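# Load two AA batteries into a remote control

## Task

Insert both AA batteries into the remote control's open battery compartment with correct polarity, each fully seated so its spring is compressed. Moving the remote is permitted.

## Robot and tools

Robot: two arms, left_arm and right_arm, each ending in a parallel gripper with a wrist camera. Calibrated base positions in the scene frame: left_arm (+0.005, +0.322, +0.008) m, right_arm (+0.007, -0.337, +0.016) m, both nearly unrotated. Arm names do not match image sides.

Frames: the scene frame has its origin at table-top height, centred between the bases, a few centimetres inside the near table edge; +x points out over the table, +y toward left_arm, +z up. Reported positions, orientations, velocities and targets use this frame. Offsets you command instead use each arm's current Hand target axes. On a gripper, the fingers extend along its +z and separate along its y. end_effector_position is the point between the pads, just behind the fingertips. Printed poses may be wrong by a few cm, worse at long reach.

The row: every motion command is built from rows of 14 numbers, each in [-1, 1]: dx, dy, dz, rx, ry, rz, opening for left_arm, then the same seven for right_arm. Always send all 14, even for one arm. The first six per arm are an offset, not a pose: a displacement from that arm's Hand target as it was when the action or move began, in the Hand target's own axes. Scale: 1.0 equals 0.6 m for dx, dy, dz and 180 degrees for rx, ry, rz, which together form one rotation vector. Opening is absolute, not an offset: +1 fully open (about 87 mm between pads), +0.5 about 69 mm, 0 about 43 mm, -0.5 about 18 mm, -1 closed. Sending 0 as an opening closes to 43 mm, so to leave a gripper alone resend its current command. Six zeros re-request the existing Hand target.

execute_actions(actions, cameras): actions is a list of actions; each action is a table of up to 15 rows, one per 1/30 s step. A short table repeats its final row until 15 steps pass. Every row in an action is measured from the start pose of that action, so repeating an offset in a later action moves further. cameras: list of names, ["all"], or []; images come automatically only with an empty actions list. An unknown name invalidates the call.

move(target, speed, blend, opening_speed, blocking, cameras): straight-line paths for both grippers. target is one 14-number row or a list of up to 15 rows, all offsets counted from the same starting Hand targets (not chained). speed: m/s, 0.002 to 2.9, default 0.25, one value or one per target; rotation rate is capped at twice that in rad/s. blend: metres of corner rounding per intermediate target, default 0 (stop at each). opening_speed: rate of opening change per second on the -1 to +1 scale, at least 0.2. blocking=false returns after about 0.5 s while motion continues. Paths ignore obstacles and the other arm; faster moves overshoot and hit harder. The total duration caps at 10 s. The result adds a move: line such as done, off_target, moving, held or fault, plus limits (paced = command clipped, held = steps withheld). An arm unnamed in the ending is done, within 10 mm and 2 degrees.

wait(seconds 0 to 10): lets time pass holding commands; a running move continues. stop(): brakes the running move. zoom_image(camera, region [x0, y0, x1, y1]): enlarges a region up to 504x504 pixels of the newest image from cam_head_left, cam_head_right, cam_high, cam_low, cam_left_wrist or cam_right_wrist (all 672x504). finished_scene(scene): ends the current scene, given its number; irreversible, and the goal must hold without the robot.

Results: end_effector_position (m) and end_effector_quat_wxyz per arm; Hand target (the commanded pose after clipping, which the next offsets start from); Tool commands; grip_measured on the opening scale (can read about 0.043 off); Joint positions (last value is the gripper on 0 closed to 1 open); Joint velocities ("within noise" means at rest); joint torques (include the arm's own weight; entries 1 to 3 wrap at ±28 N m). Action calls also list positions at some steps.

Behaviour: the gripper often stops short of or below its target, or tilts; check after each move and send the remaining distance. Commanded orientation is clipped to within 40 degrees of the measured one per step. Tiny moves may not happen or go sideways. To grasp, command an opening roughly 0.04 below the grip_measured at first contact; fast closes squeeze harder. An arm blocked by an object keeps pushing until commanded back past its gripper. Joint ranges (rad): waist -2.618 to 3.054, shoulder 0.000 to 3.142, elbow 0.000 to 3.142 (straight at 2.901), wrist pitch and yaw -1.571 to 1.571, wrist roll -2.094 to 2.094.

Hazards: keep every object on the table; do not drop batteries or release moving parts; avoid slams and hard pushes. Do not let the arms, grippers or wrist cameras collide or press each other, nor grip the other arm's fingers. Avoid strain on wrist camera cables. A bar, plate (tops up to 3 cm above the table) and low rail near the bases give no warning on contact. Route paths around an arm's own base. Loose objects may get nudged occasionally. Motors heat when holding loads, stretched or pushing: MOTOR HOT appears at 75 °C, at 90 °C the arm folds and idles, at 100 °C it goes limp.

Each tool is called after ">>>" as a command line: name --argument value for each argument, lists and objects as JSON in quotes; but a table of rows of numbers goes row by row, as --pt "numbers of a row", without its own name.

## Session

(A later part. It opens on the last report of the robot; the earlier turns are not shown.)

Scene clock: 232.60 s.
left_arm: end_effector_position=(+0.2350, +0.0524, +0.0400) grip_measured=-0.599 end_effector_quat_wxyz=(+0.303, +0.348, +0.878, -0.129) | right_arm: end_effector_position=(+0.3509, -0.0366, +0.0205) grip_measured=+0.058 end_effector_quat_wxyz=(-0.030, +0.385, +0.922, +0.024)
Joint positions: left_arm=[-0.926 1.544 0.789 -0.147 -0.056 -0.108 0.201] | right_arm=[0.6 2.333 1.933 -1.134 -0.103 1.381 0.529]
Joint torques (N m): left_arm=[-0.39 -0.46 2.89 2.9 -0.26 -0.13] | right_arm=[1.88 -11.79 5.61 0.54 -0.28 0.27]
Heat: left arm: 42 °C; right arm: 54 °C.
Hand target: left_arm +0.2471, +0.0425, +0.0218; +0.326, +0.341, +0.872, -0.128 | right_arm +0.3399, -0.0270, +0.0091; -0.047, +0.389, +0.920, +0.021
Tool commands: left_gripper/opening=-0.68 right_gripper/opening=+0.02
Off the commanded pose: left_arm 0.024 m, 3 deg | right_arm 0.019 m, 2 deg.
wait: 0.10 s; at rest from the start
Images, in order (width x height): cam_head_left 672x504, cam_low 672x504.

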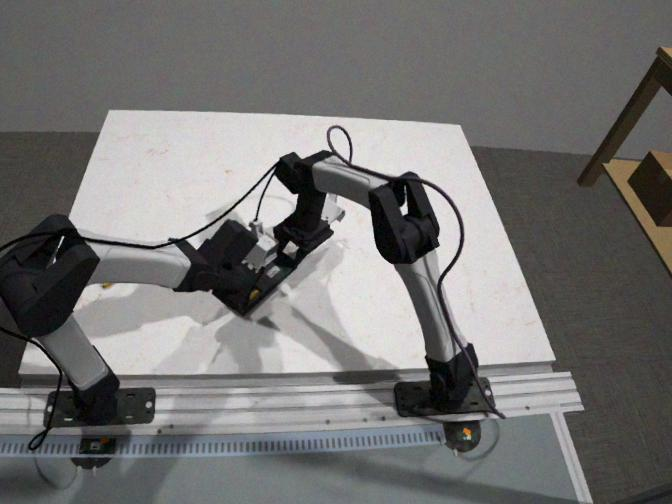

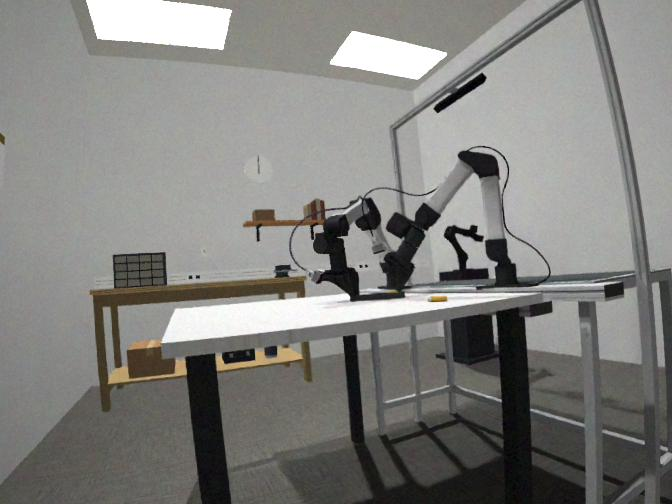

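>>> move --target '[0.01132, -0.00118, -0.03677, 0, 0.0167, 0, -0.68, 0, 0, 0, 0, 0, 0, 0.02]' --speed 0.02 --cameras '["cam_left_wrist", "cam_low"]'

>>> zoom_image --camera "cam_left_wrist" --region '[220, 90, 460, 340]'

>>> zoom_image --camera "cam_low" --region '[330, 240, 430, 310]'

Scene clock: 239.17 s.
left_arm: end_effector_position=(+0.2342, +0.0521, +0.0427) grip_measured=-0.599 end_effector_quat_wxyz=(+0.307, +0.346, +0.877, -0.127) | right_arm: end_effector_position=(+0.3509, -0.0366, +0.0205) grip_measured=+0.058 end_effector_quat_wxyz=(-0.030, +0.385, +0.922, +0.024)
Joint positions: left_arm=[-0.933 1.534 0.789 -0.152 -0.067 -0.114 0.201] | right_arm=[0.6 2.333 1.933 -1.134 -0.103 1.381 0.529]
Joint torques (N m): left_arm=[-0.49 -5.07 3.78 1.62 -0.27 -0.09] | right_arm=[1.88 -11.78 5.61 0.54 -0.28 0.28]
Heat: left arm: 44 °C; right arm: 55 °C.
Hand target: left_arm +0.2322, +0.0552, +0.0339; +0.303, +0.344, +0.881, -0.119 | right_arm +0.3399, -0.0270, +0.0091; -0.047, +0.389, +0.920, +0.021
Off the commanded pose: left_arm 0.009 m, 1 deg | right_arm 0.019 m, 2 deg.
move: off_target (right_arm)
camera_calibration:
cam_left_wrist: T_world_to_cam=[[-0.677967, -0.73509, 0.0017866, 0.197425], [-0.721136, 0.665565, 0.192319, 0.149491], [-0.142561, 0.129097, -0.981331, 0.214642], [0, 0, 0, 1]] pos_world=[0.272251, 0.0179195, 0.181533]
Images, in order (width x height): cam_low 672x504, cam_left_wrist 672x504.

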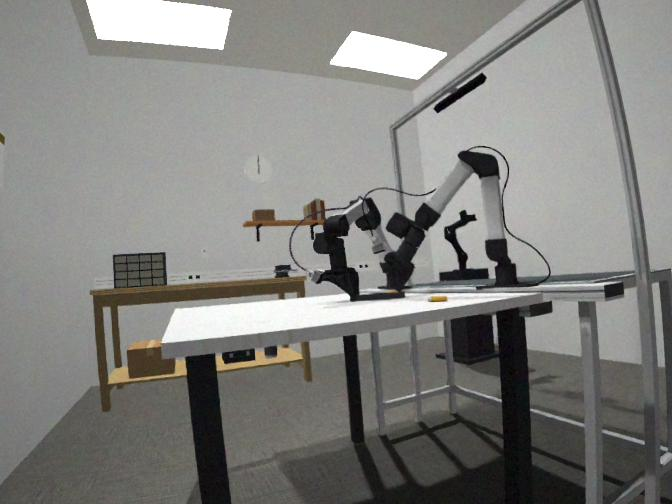

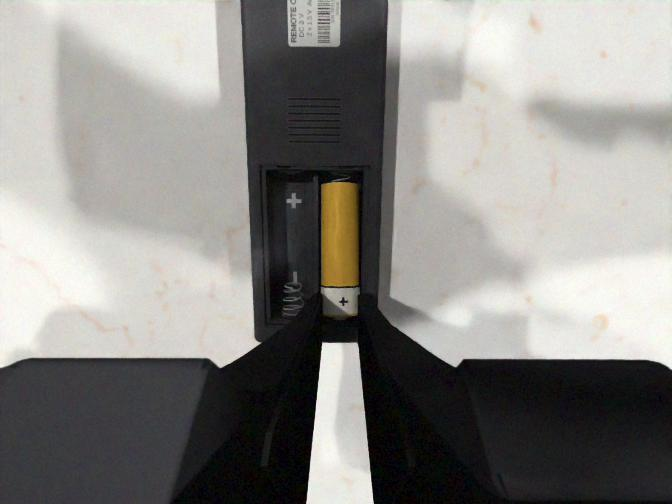

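Scaled by 2.016 from the camera's 672x504 image, which has a finer 960x720 frame.

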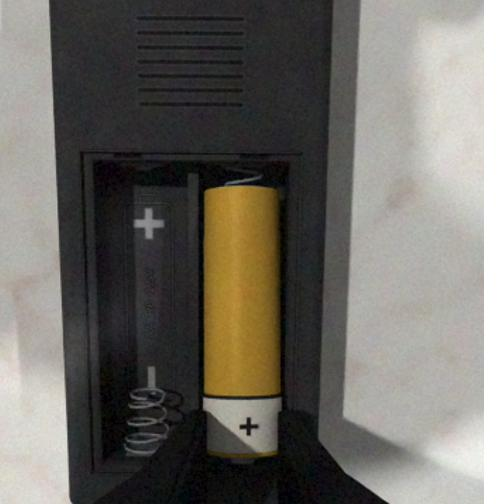

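Scaled by 5.040 from the camera's 672x504 image, which has a finer 960x720 frame.

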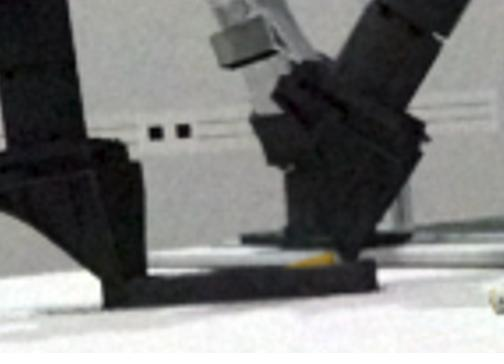

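>>> zoom_image --camera "cam_low" --region '[375, 280, 415, 305]'

Scaled by 12.600 from the camera's 672x504 image, which has a finer 960x720 frame.

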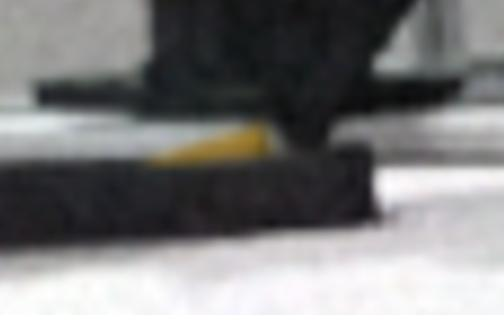

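>>> move --target '[0.0095, 0.0002, -0.002, 0, 0, 0, -0.68, 0, 0, 0, 0, 0, 0, 0.02]' --speed 0.02 --cameras '["cam_left_wrist", "cam_low"]'

>>> zoom_image --camera "cam_left_wrist" --region '[220, 90, 460, 340]'

>>> zoom_image --camera "cam_low" --region '[375, 280, 415, 305]'

Scene clock: 241.97 s.
left_arm: end_effector_position=(+0.2333, +0.0531, +0.0426) grip_measured=-0.599 end_effector_quat_wxyz=(+0.312, +0.344, +0.876, -0.129) | right_arm: end_effector_position=(+0.3509, -0.0366, +0.0205) grip_measured=+0.058 end_effector_quat_wxyz=(-0.030, +0.385, +0.922, +0.024)
Joint positions: left_arm=[-0.934 1.523 0.772 -0.135 -0.071 -0.116 0.201] | right_arm=[0.6 2.333 1.933 -1.134 -0.103 1.381 0.529]
Joint torques (N m): left_arm=[-0.51 -5.09 3.07 1.57 -0.22 -0.13] | right_arm=[1.91 -11.78 5.63 0.53 -0.29 0.28]
Heat: left arm: 43 °C; right arm: 55 °C.
Hand target: left_arm +0.2284, +0.0589, +0.0313; +0.303, +0.344, +0.881, -0.119 | right_arm +0.3399, -0.0270, +0.0091; -0.047, +0.389, +0.920, +0.021
Off the commanded pose: left_arm 0.014 m, 2 deg | right_arm 0.019 m, 2 deg.
move: off_target (left_arm, right_arm)
camera_calibration:
cam_left_wrist: T_world_to_cam=[[-0.676152, -0.736759, 0.00207196, 0.197106], [-0.724257, 0.66519, 0.181588, 0.149489], [-0.135165, 0.121281, -0.983372, 0.213064], [0, 0, 0, 1]] pos_world=[0.270341, 0.0199405, 0.181968]
Images, in order (width x height): cam_low 672x504, cam_left_wrist 672x504.

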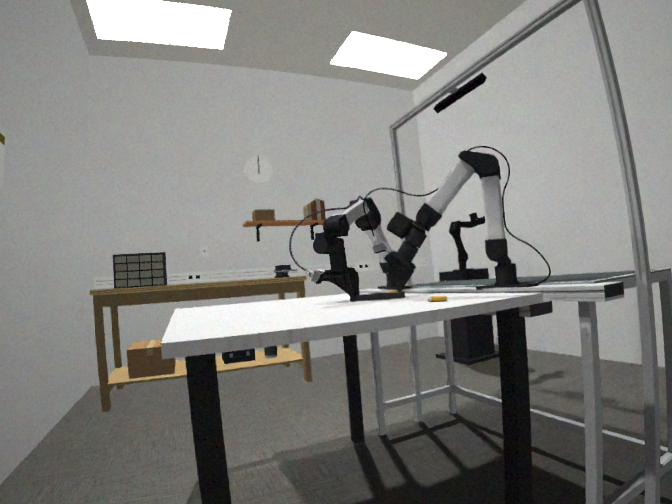

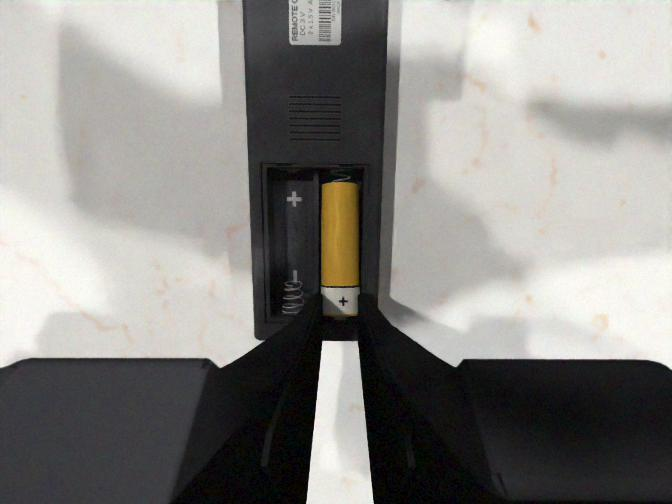

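Scaled by 2.016 from the camera's 672x504 image, which has a finer 960x720 frame.

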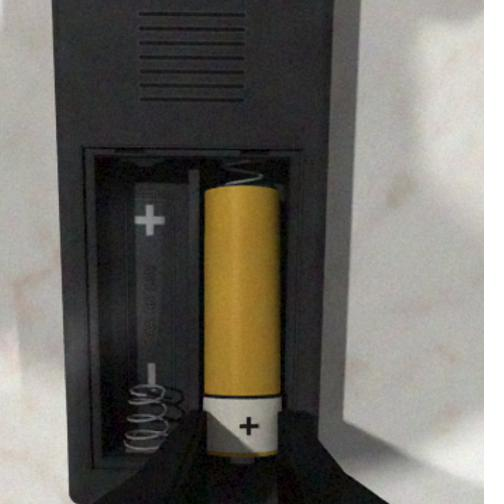

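Scaled by 12.600 from the camera's 672x504 image, which has a finer 960x720 frame.

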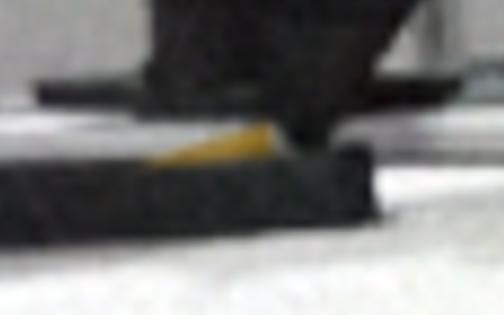

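>>> move --target '[0.0095, 0.0002, -0.006, 0, 0, 0, -0.68, 0, 0, 0, 0, 0, 0, 0.02]' --speed 0.02 --cameras '["cam_left_wrist", "cam_low"]'

>>> zoom_image --camera "cam_left_wrist" --region '[220, 90, 460, 340]'

>>> zoom_image --camera "cam_low" --region '[375, 280, 415, 305]'

Scene clock: 243.27 s.
left_arm: end_effector_position=(+0.2323, +0.0539, +0.0428) grip_measured=-0.599 end_effector_quat_wxyz=(+0.320, +0.343, +0.873, -0.132) | right_arm: end_effector_position=(+0.3509, -0.0366, +0.0205) grip_measured=+0.058 end_effector_quat_wxyz=(-0.030, +0.385, +0.922, +0.024)
Joint positions: left_arm=[-0.937 1.507 0.747 -0.108 -0.075 -0.118 0.201] | right_arm=[0.6 2.333 1.933 -1.134 -0.103 1.381 0.529]
Joint torques (N m): left_arm=[-0.8 -5.61 3.41 1.37 -0.24 -0.13] | right_arm=[1.89 -11.78 5.61 0.54 -0.29 0.28]
Heat: left arm: 43 °C; right arm: 55 °C.
Hand target: left_arm +0.2236, +0.0635, +0.0308; +0.303, +0.344, +0.881, -0.119 | right_arm +0.3399, -0.0270, +0.0091; -0.047, +0.389, +0.920, +0.021
Off the commanded pose: left_arm 0.018 m, 3 deg | right_arm 0.019 m, 2 deg.
move: off_target (left_arm, right_arm)
camera_calibration:
cam_left_wrist: T_world_to_cam=[[-0.675437, -0.737413, 0.00249147, 0.196883], [-0.727242, 0.666673, 0.163296, 0.149476], [-0.122078, 0.108484, -0.986574, 0.210755], [0, 0, 0, 1]] pos_world=[0.267416, 0.0226686, 0.183026]
Images, in order (width x height): cam_low 672x504, cam_left_wrist 672x504.

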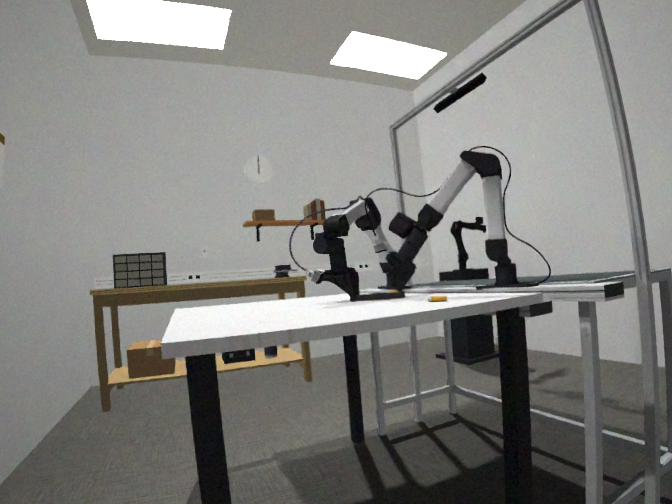

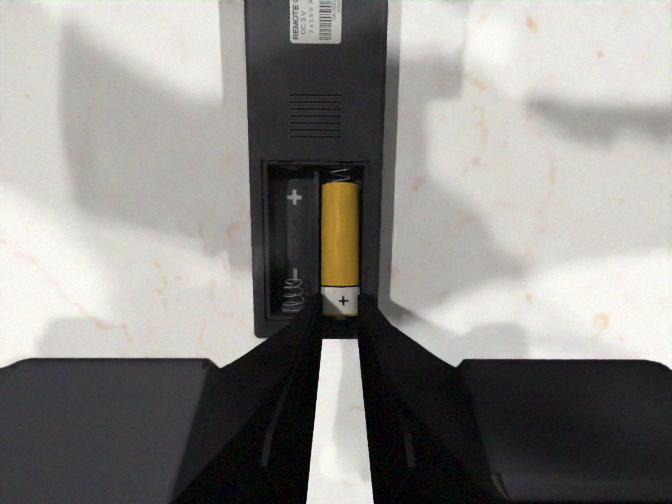

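Scaled by 2.016 from the camera's 672x504 image, which has a finer 960x720 frame.

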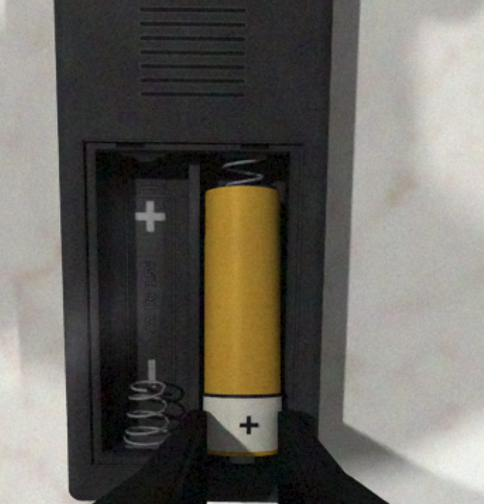

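Scaled by 12.600 from the camera's 672x504 image, which has a finer 960x720 frame.

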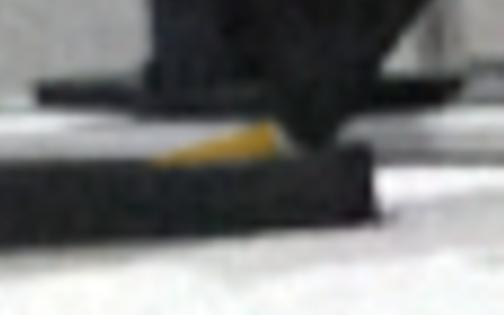

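>>> move --target '[0.0075, 0.0002, -0.016, 0, 0, 0, -0.68, 0, 0, 0, 0, 0, 0, 0.02]' --speed 0.02 --cameras '["cam_left_wrist", "cam_low"]'

>>> zoom_image --camera "cam_left_wrist" --region '[220, 90, 460, 340]'

>>> zoom_image --camera "cam_low" --region '[375, 280, 415, 305]'

Scene clock: 247.43 s.
left_arm: end_effector_position=(+0.2282, +0.0578, +0.0430) grip_measured=-0.599 end_effector_quat_wxyz=(+0.323, +0.341, +0.873, -0.133) | right_arm: end_effector_position=(+0.3477, -0.0327, +0.0205) grip_measured=+0.058 end_effector_quat_wxyz=(-0.031, +0.383, +0.923, +0.024)
Joint positions: left_arm=[-0.941 1.481 0.72 -0.102 -0.08 -0.122 0.201] | right_arm=[0.611 2.333 1.933 -1.134 -0.104 1.387 0.529]
Joint torques (N m): left_arm=[-0.57 -7.1 3.85 0.98 -0.2 -0.13] | right_arm=[0.87 -11.74 5.65 0.54 -0.28 0.22]
Heat: left arm: 42 °C; right arm: 55 °C.
Hand target: left_arm +0.2167, +0.0700, +0.0355; +0.303, +0.344, +0.881, -0.119 | right_arm +0.3398, -0.0269, +0.0091; -0.047, +0.389, +0.920, +0.021
Off the commanded pose: left_arm 0.018 m, 3 deg | right_arm 0.015 m, 2 deg.
move: off_target (left_arm, right_arm)
camera_calibration:
cam_left_wrist: T_world_to_cam=[[-0.673675, -0.739025, 0.00212763, 0.196754], [-0.729662, 0.665592, 0.156783, 0.144753], [-0.117283, 0.104068, -0.987631, 0.209249], [0, 0, 0, 1]] pos_world=[0.26271, 0.0272829, 0.183547]
Images, in order (width x height): cam_low 672x504, cam_left_wrist 672x504.

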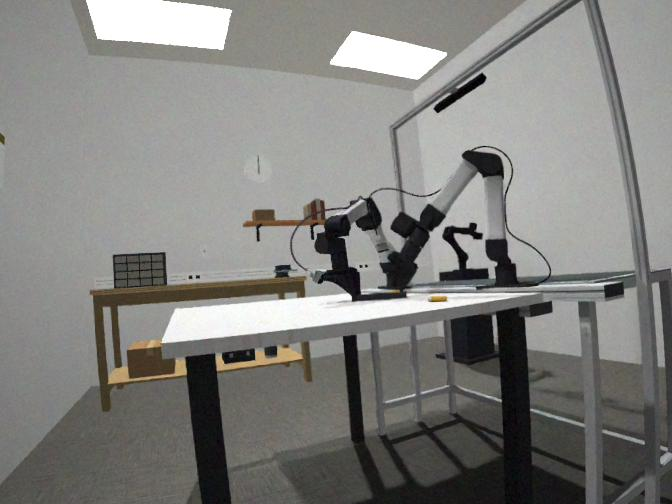

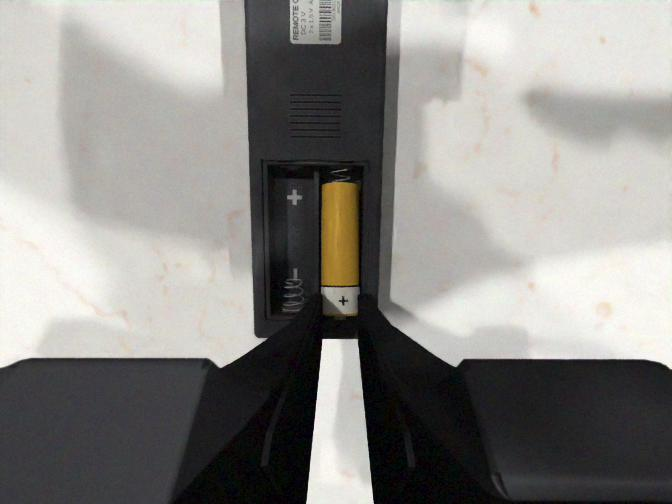

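Scaled by 2.016 from the camera's 672x504 image, which has a finer 960x720 frame.

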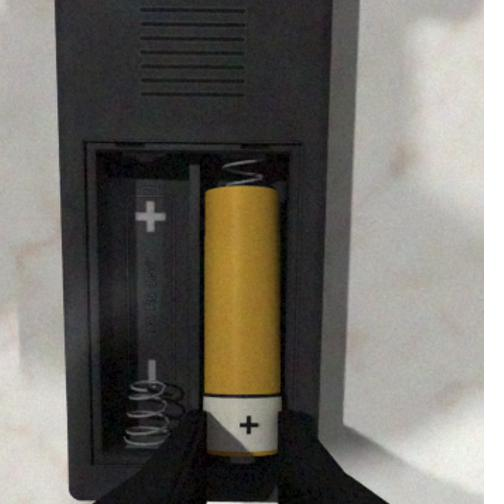

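Scaled by 12.600 from the camera's 672x504 image, which has a finer 960x720 frame.

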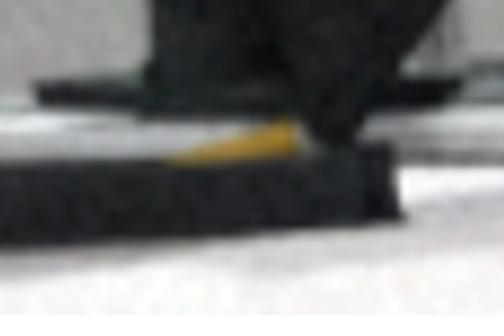

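>>> move --target '[0.0085, 0.0002, -0.006, 0, 0, 0, -0.68, 0, 0, 0, 0, 0, 0, 0.02]' --speed 0.02 --cameras '["cam_left_wrist", "cam_low"]'

>>> zoom_image --camera "cam_left_wrist" --region '[220, 90, 460, 340]'

>>> zoom_image --camera "cam_low" --region '[375, 280, 415, 305]'

Scene clock: 249.13 s.
left_arm: end_effector_position=(+0.2242, +0.0618, +0.0428) grip_measured=-0.599 end_effector_quat_wxyz=(+0.324, +0.341, +0.872, -0.133) | right_arm: end_effector_position=(+0.3445, -0.0294, +0.0205) grip_measured=+0.058 end_effector_quat_wxyz=(-0.037, +0.382, +0.923, +0.026)
Joint positions: left_arm=[-0.945 1.458 0.698 -0.102 -0.084 -0.124 0.201] | right_arm=[0.616 2.333 1.931 -1.134 -0.116 1.392 0.529]
Joint torques (N m): left_arm=[-0.62 -6.75 3.88 1.01 -0.19 -0.13] | right_arm=[0.35 -11.74 5.87 0.54 -0.15 0.19]
Heat: left arm: 41 °C; right arm: 55 °C.
Hand target: left_arm +0.2122, +0.0744, +0.0351; +0.303, +0.344, +0.881, -0.119 | right_arm +0.3400, -0.0269, +0.0092; -0.047, +0.389, +0.920, +0.021
Off the commanded pose: left_arm 0.019 m, 3 deg | right_arm 0.013 m, 2 deg.
move: off_target (left_arm, right_arm)
camera_calibration:
cam_left_wrist: T_world_to_cam=[[-0.673307, -0.739362, 0.00126067, 0.196955], [-0.730257, 0.66528, 0.155333, 0.139468], [-0.115686, 0.103666, -0.987861, 0.207888], [0, 0, 0, 1]] pos_world=[0.258508, 0.0312848, 0.183452]
Images, in order (width x height): cam_low 672x504, cam_left_wrist 672x504.

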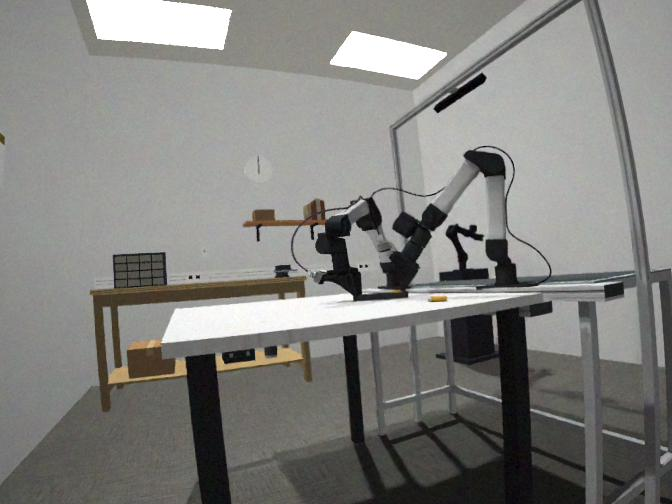

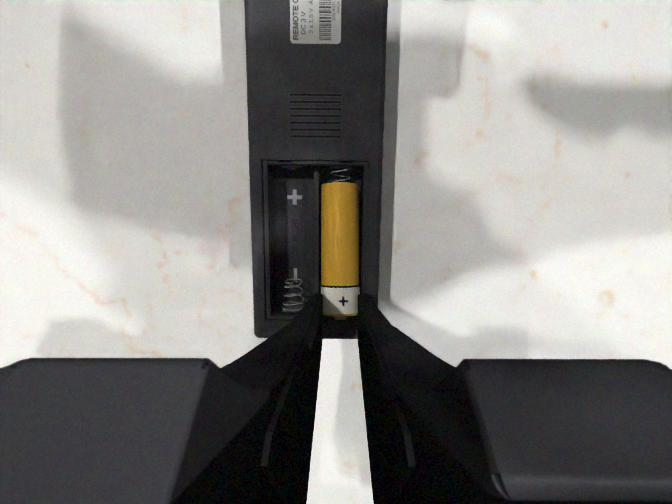

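Scaled by 2.016 from the camera's 672x504 image, which has a finer 960x720 frame.

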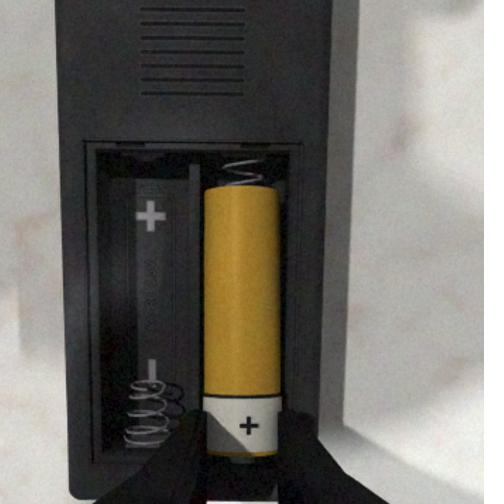

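Scaled by 12.600 from the camera's 672x504 image, which has a finer 960x720 frame.

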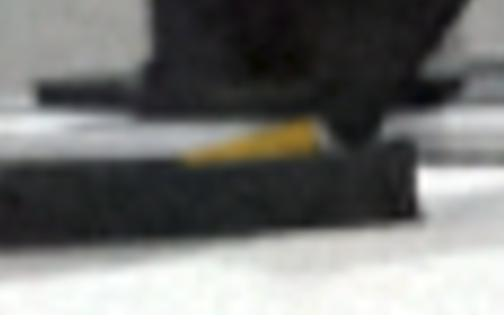

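>>> move --target '[0.0085, 0.0002, -0.006, 0, 0, 0, -0.68, 0, 0, 0, 0, 0, 0, 0.02]' --speed 0.02 --cameras '["cam_left_wrist"]'

>>> zoom_image --camera "cam_left_wrist" --region '[220, 90, 460, 340]'

Scene clock: 250.27 s.
left_arm: end_effector_position=(+0.2200, +0.0656, +0.0427) grip_measured=-0.599 end_effector_quat_wxyz=(+0.325, +0.340, +0.872, -0.133) | right_arm: end_effector_position=(+0.3430, -0.0272, +0.0207) grip_measured=+0.058 end_effector_quat_wxyz=(-0.039, +0.382, +0.923, +0.028)
Joint positions: left_arm=[-0.948 1.434 0.676 -0.102 -0.086 -0.129 0.201] | right_arm=[0.62 2.333 1.931 -1.134 -0.121 1.395 0.529]
Joint torques (N m): left_arm=[-0.5 -6.68 3.81 1 -0.19 -0.11] | right_arm=[0.02 -11.77 5.87 0.54 -0.1 0.15]
Heat: left arm: 41 °C; right arm: 55 °C.
Hand target: left_arm +0.2077, +0.0787, +0.0348; +0.303, +0.344, +0.881, -0.119 | right_arm +0.3399, -0.0269, +0.0092; -0.047, +0.389, +0.920, +0.021
Off the commanded pose: left_arm 0.020 m, 3 deg | right_arm 0.012 m, 1 deg.
move: off_target (left_arm, right_arm)
camera_calibration:
cam_left_wrist: T_world_to_cam=[[-0.672199, -0.740367, 0.00228062, 0.196739], [-0.731387, 0.664518, 0.153264, 0.134237], [-0.114987, 0.101356, -0.988183, 0.206825], [0, 0, 0, 1]] pos_world=[0.254209, 0.0354929, 0.183358]
Images, in order (width x height): cam_left_wrist 672x504.

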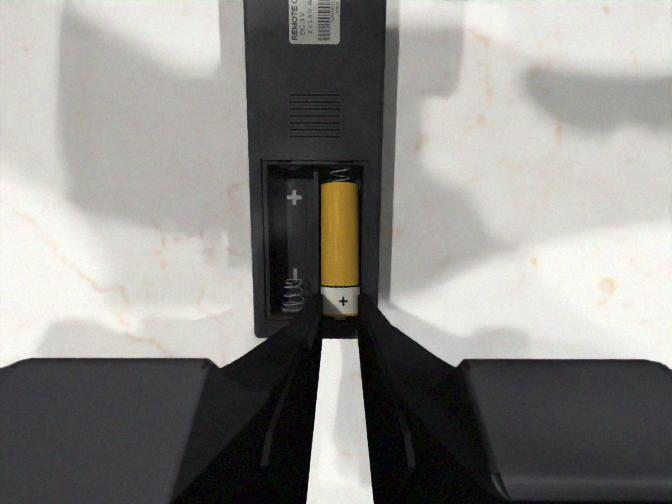

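Scaled by 2.016 from the camera's 672x504 image, which has a finer 960x720 frame.

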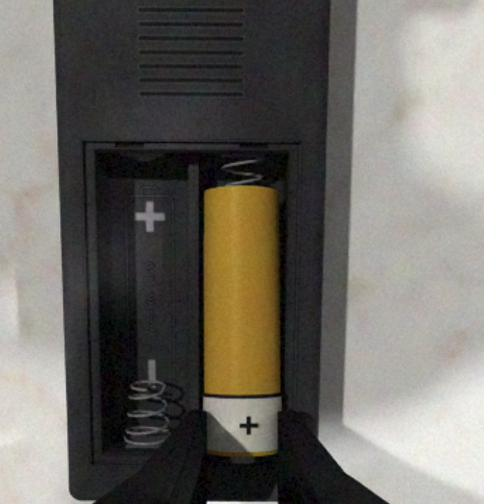

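>>> move --target '[-0.02695, -0.00193, 0.01005, 0, 0, 0, -0.68, 0, 0, 0, 0, 0, 0, 0.02]' --speed 0.03 --cameras '["cam_left_wrist", "cam_low"]'

>>> zoom_image --camera "cam_left_wrist" --region '[290, 230, 390, 340]'

>>> zoom_image --camera "cam_low" --region '[375, 280, 415, 305]'

Scene clock: 253.07 s.
left_arm: end_effector_position=(+0.2197, +0.0660, +0.0429) grip_measured=-0.599 end_effector_quat_wxyz=(+0.314, +0.342, +0.876, -0.127) | right_arm: end_effector_position=(+0.3422, -0.0265, +0.0206) grip_measured=+0.058 end_effector_quat_wxyz=(-0.041, +0.382, +0.923, +0.029)
Joint positions: left_arm=[-0.948 1.448 0.705 -0.143 -0.086 -0.129 0.201] | right_arm=[0.621 2.333 1.929 -1.132 -0.125 1.396 0.529]
Joint torques (N m): left_arm=[-0.29 -3.69 7.54 1.14 -0.15 -0.05] | right_arm=[-0.05 -11.77 6 0.53 -0.05 0.14]
Heat: left arm: 40 °C; right arm: 55 °C.
Hand target: left_arm +0.2191, +0.0667, +0.0401; +0.303, +0.344, +0.881, -0.119 | right_arm +0.3399, -0.0268, +0.0092; -0.047, +0.389, +0.920, +0.021
Off the commanded pose: left_arm 0.003 m, 2 deg | right_arm 0.012 m, 1 deg.
move: off_target (right_arm)
camera_calibration:
cam_left_wrist: T_world_to_cam=[[-0.672044, -0.740508, -0.00212814, 0.196988], [-0.728729, 0.660838, 0.179574, 0.132364], [-0.13157, 0.122233, -0.983742, 0.209023], [0, 0, 0, 1]] pos_world=[0.256344, 0.0328506, 0.182275]
Images, in order (width x height): cam_low 672x504, cam_left_wrist 672x504.

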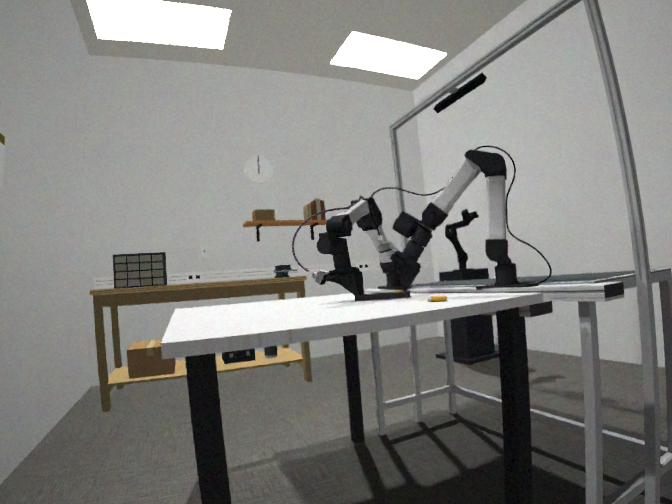

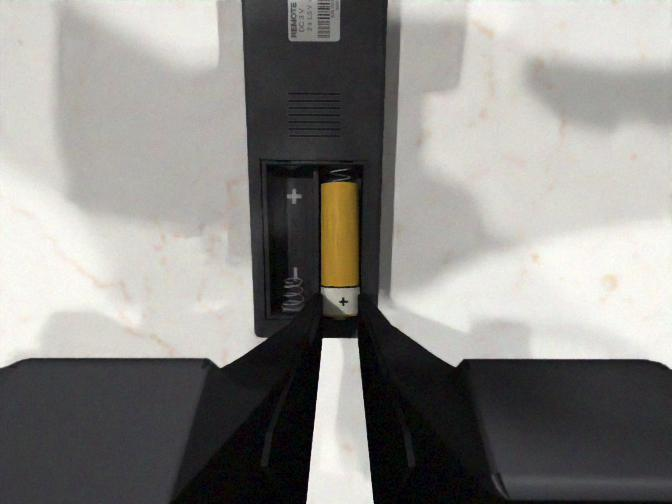

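Scaled by 4.582 from the camera's 672x504 image, which has a finer 960x720 frame.

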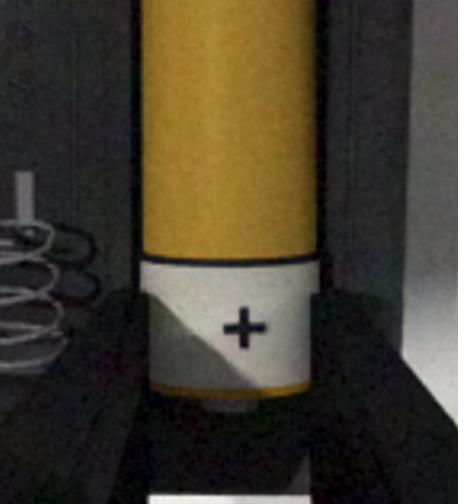

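Scaled by 12.600 from the camera's 672x504 image, which has a finer 960x720 frame.

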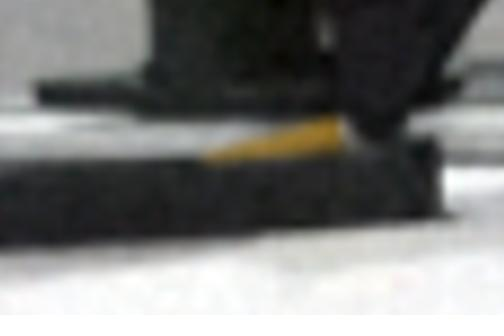

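>>> move --target '[0, 0, 0, 0, 0, 0, -0.40, 0, 0, 0, 0, 0, 0, 0.02]' --speed 0.03 --opening_speed 0.2 --cameras '["cam_left_wrist", "cam_low"]'

>>> zoom_image --camera "cam_left_wrist" --region '[220, 90, 460, 340]'

>>> zoom_image --camera "cam_low" --region '[375, 280, 415, 305]'

Scene clock: 255.27 s.
left_arm: end_effector_position=(+0.2221, +0.0686, +0.0430) grip_measured=-0.400 end_effector_quat_wxyz=(+0.317, +0.339, +0.878, -0.118) | right_arm: end_effector_position=(+0.3422, -0.0265, +0.0206) grip_measured=+0.058 end_effector_quat_wxyz=(-0.041, +0.382, +0.923, +0.029)
Joint positions: left_arm=[-0.948 1.448 0.706 -0.147 -0.106 -0.129 0.3] | right_arm=[0.621 2.333 1.929 -1.132 -0.125 1.396 0.529]
Joint torques (N m): left_arm=[-0.31 -3.66 7.57 1.22 -0.03 -0.07] | right_arm=[-0.06 -11.78 6.01 0.53 -0.06 0.14]
Heat: left arm: 40 °C; right arm: 55 °C.
Hand target: left_arm +0.2191, +0.0666, +0.0401; +0.303, +0.344, +0.881, -0.119 | right_arm +0.3399, -0.0269, +0.0092; -0.047, +0.389, +0.920, +0.021
Off the commanded pose: left_arm 0.005 m, 2 deg | right_arm 0.012 m, 1 deg.
move: off_target (right_arm)
camera_calibration:
cam_left_wrist: T_world_to_cam=[[-0.662598, -0.748764, -0.0178141, 0.199692], [-0.738795, 0.649498, 0.179818, 0.13524], [-0.123071, 0.132308, -0.983539, 0.206537], [0, 0, 0, 1]] pos_world=[0.257649, 0.0343579, 0.182375]
Images, in order (width x height): cam_low 672x504, cam_left_wrist 672x504.

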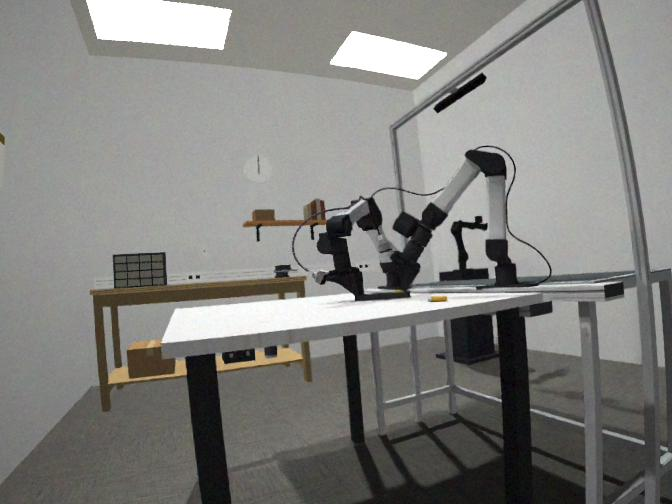

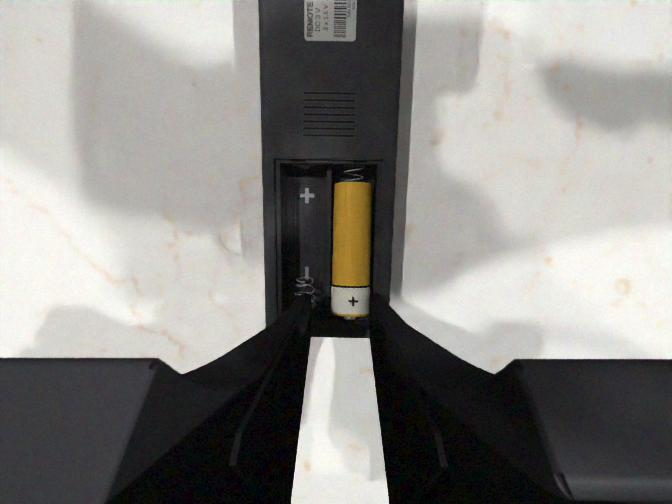

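Scaled by 2.016 from the camera's 672x504 image, which has a finer 960x720 frame.

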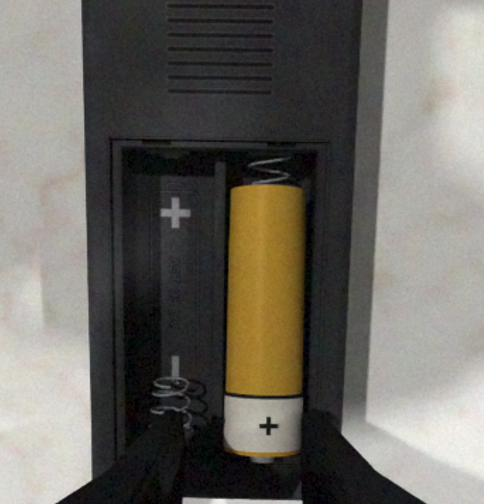

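Scaled by 12.600 from the camera's 672x504 image, which has a finer 960x720 frame.

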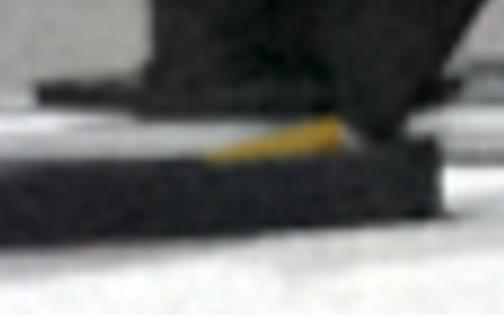

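>>> move --pt "0.0003 -0.00717 0 0 0 0 -0.30 0 0 0 0 0 0 0.02" --pt "-0.05108 -0.00717 -0.06592 0 0 0 -0.30 0 0 0 0 0 0 0.02" --speed 0.05 --opening_speed 0.3 --cameras '["cam_left_wrist", "cam_low"]'

>>> zoom_image --camera "cam_left_wrist" --region '[220, 90, 460, 340]'

>>> zoom_image --camera "cam_low" --region '[375, 280, 415, 305]'

Scene clock: 258.70 s.
left_arm: end_effector_position=(+0.2149, +0.0723, +0.0736) grip_measured=-0.300 end_effector_quat_wxyz=(+0.289, +0.347, +0.886, -0.100) | right_arm: end_effector_position=(+0.3422, -0.0264, +0.0206) grip_measured=+0.058 end_effector_quat_wxyz=(-0.041, +0.382, +0.923, +0.029)
Joint positions: left_arm=[-0.961 1.412 0.845 -0.393 -0.114 -0.134 0.35] | right_arm=[0.621 2.333 1.929 -1.132 -0.126 1.396 0.529]
Joint torques (N m): left_arm=[-0.43 -7.62 8.32 1.34 0.02 -0.11] | right_arm=[-0.06 -11.77 6.01 0.53 -0.04 0.15]
Heat: left arm: 40 °C; right arm: 55 °C.
Hand target: left_arm +0.2160, +0.0636, +0.0902; +0.303, +0.344, +0.881, -0.119 | right_arm +0.3399, -0.0269, +0.0092; -0.047, +0.389, +0.920, +0.021
Off the commanded pose: left_arm 0.019 m, 3 deg | right_arm 0.012 m, 1 deg.
move: off_target (left_arm, right_arm)
camera_calibration:
cam_left_wrist: T_world_to_cam=[[-0.666273, -0.744966, -0.0332487, 0.199916], [-0.72776, 0.639867, 0.246852, 0.115442], [-0.162622, 0.188668, -0.968483, 0.238624], [0, 0, 0, 1]] pos_world=[0.256018, 0.0300425, 0.209253]
Images, in order (width x height): cam_low 672x504, cam_left_wrist 672x504.

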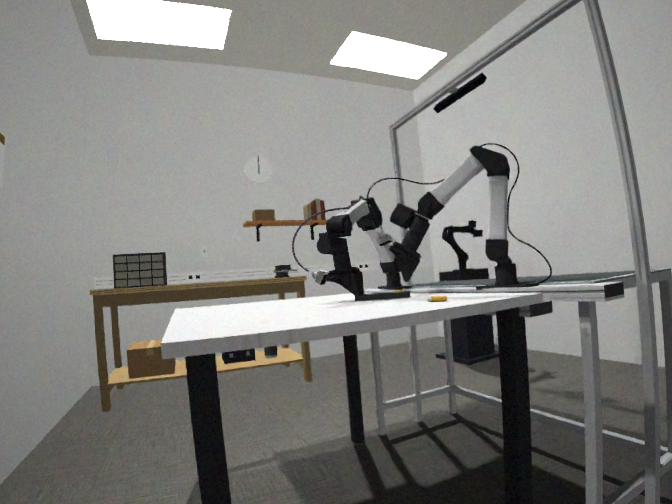

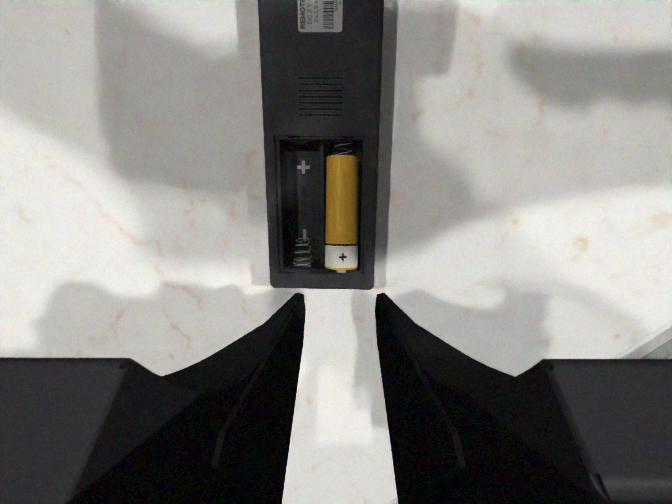

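Scaled by 2.016 from the camera's 672x504 image, which has a finer 960x720 frame.

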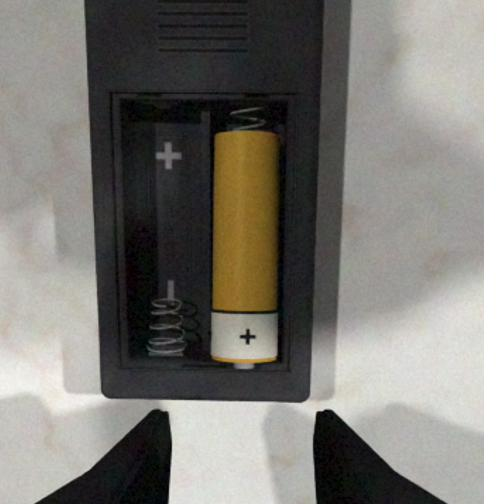

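Scaled by 12.600 from the camera's 672x504 image, which has a finer 960x720 frame.

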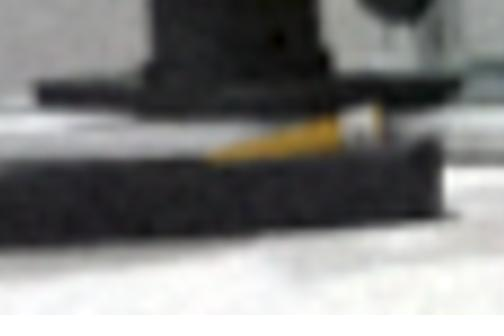

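>>> move --target '[0.00975, 0.00877, 0.03512, 0.00641, 0.07214, 0.01121, -1.0, 0, 0, 0, 0, 0, 0, 0.02]' --speed 0.08 --opening_speed 0.6 --cameras '["cam_left_wrist", "cam_low"]'

>>> zoom_image --camera "cam_left_wrist" --region '[220, 90, 460, 340]'

Scene clock: 262.60 s.
left_arm: end_effector_position=(+0.2221, +0.0664, +0.0670) grip_measured=-0.972 end_effector_quat_wxyz=(+0.202, +0.372, +0.903, -0.077) | right_arm: end_effector_position=(+0.3422, -0.0264, +0.0206) grip_measured=+0.058 end_effector_quat_wxyz=(-0.041, +0.382, +0.923, +0.029)
Joint positions: left_arm=[-0.925 1.601 1.061 -0.599 -0.045 -0.088 0.014] | right_arm=[0.621 2.333 1.929 -1.132 -0.126 1.396 0.529]
Joint torques (N m): left_arm=[0.5 -5.5 8.64 1.01 0.03 0] | right_arm=[-0.06 -11.77 5.97 0.53 -0.05 0.14]
Heat: left arm: 40 °C; right arm: 56 °C.
Hand target: left_arm +0.2257, +0.0619, +0.0700; +0.200, +0.374, +0.902, -0.083 | right_arm +0.3399, -0.0269, +0.0092; -0.047, +0.389, +0.920, +0.021
Off the commanded pose: left_arm 0.007 m, 1 deg | right_arm 0.012 m, 1 deg.
move: off_target (right_arm)
camera_calibration:
cam_left_wrist: T_world_to_cam=[[-0.696811, -0.716888, -0.0229134, 0.204265], [-0.656683, 0.624791, 0.422379, 0.0995964], [-0.288482, 0.309365, -0.90613, 0.250289], [0, 0, 0, 1]] pos_world=[0.279941, 0.00677728, 0.189407]
Images, in order (width x height): cam_low 672x504, cam_left_wrist 672x504.

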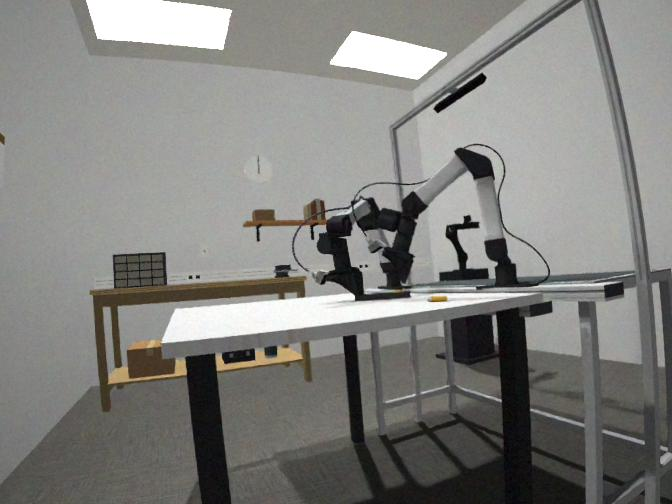

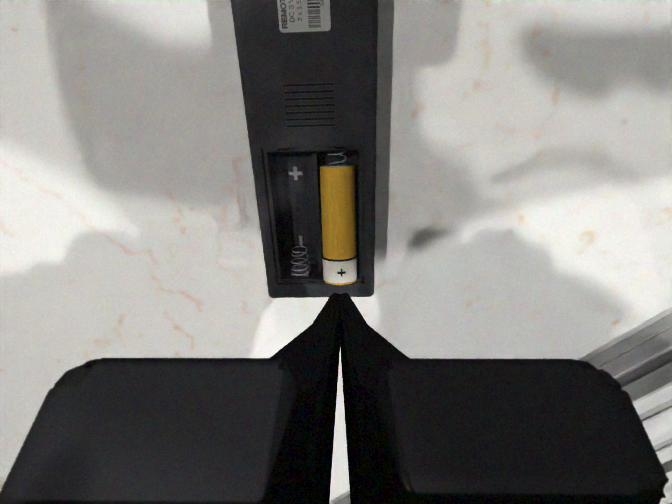

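Scaled by 2.016 from the camera's 672x504 image, which has a finer 960x720 frame.

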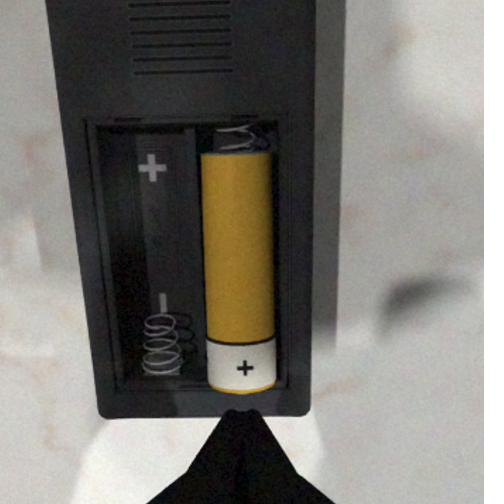

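>>> move --target '[0.0036, 0.0001, 0.03145, 0, 0, 0, -1.0, 0, 0, 0, 0, 0, 0, 0.02]' --speed 0.05 --cameras '["cam_left_wrist", "cam_low"]'

>>> zoom_image --camera "cam_left_wrist" --region '[220, 90, 460, 340]'

>>> zoom_image --camera "cam_low" --region '[375, 275, 415, 305]'

Scene clock: 265.23 s.
left_arm: end_effector_position=(+0.2273, +0.0602, +0.0556) grip_measured=-0.972 end_effector_quat_wxyz=(+0.201, +0.373, +0.903, -0.077) | right_arm: end_effector_position=(+0.3422, -0.0264, +0.0206) grip_measured=+0.058 end_effector_quat_wxyz=(-0.041, +0.382, +0.923, +0.029)
Joint positions: left_arm=[-0.925 1.646 1.061 -0.554 -0.044 -0.087 0.014] | right_arm=[0.621 2.333 1.929 -1.132 -0.126 1.396 0.529]
Joint torques (N m): left_arm=[0.61 -5.83 5.93 1.33 0.03 0.12] | right_arm=[-0.05 -11.77 6 0.53 -0.04 0.14]
Heat: left arm: 40 °C; right arm: 56 °C.
Hand target: left_arm +0.2300, +0.0576, +0.0519; +0.200, +0.374, +0.902, -0.083 | right_arm +0.3399, -0.0269, +0.0092; -0.047, +0.389, +0.920, +0.021
Off the commanded pose: left_arm 0.005 m, 1 deg | right_arm 0.012 m, 1 deg.
move: off_target (right_arm)
camera_calibration:
cam_left_wrist: T_world_to_cam=[[-0.698043, -0.71569, -0.0229138, 0.203381], [-0.655463, 0.625763, 0.422835, 0.111439], [-0.28828, 0.310176, -0.905917, 0.243251], [0, 0, 0, 1]] pos_world=[0.285137, 0.000372385, 0.177905]
Images, in order (width x height): cam_low 672x504, cam_left_wrist 672x504.

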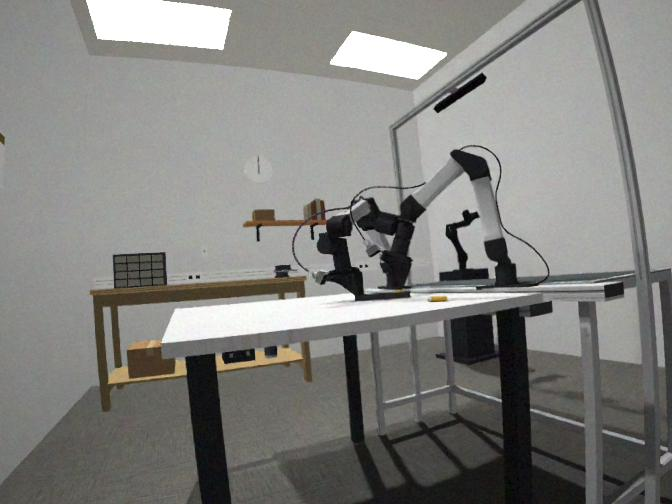

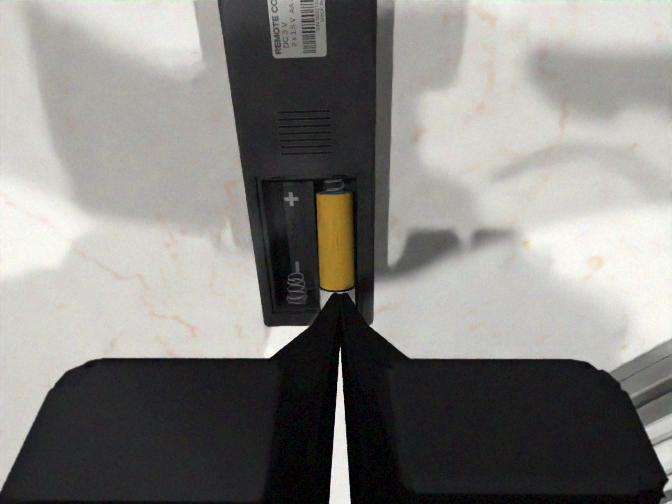

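Scaled by 2.016 from the camera's 672x504 image, which has a finer 960x720 frame.

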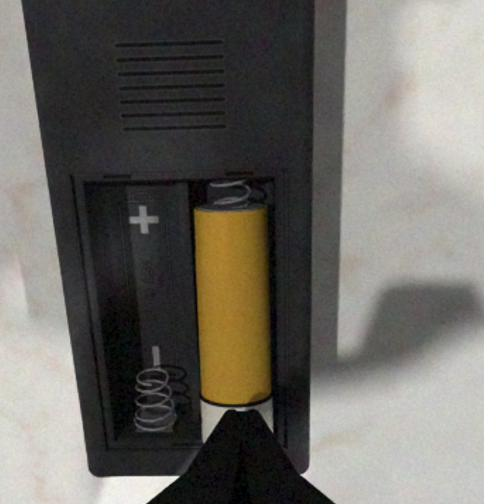

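Scaled by 12.600 from the camera's 672x504 image, which has a finer 960x720 frame.

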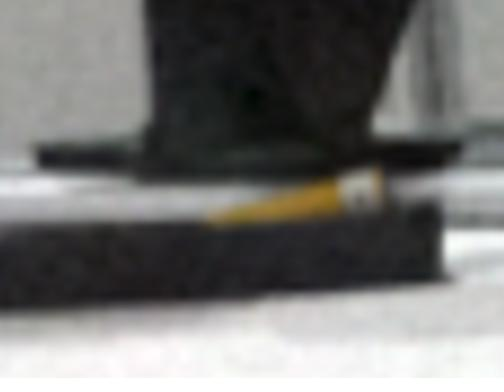

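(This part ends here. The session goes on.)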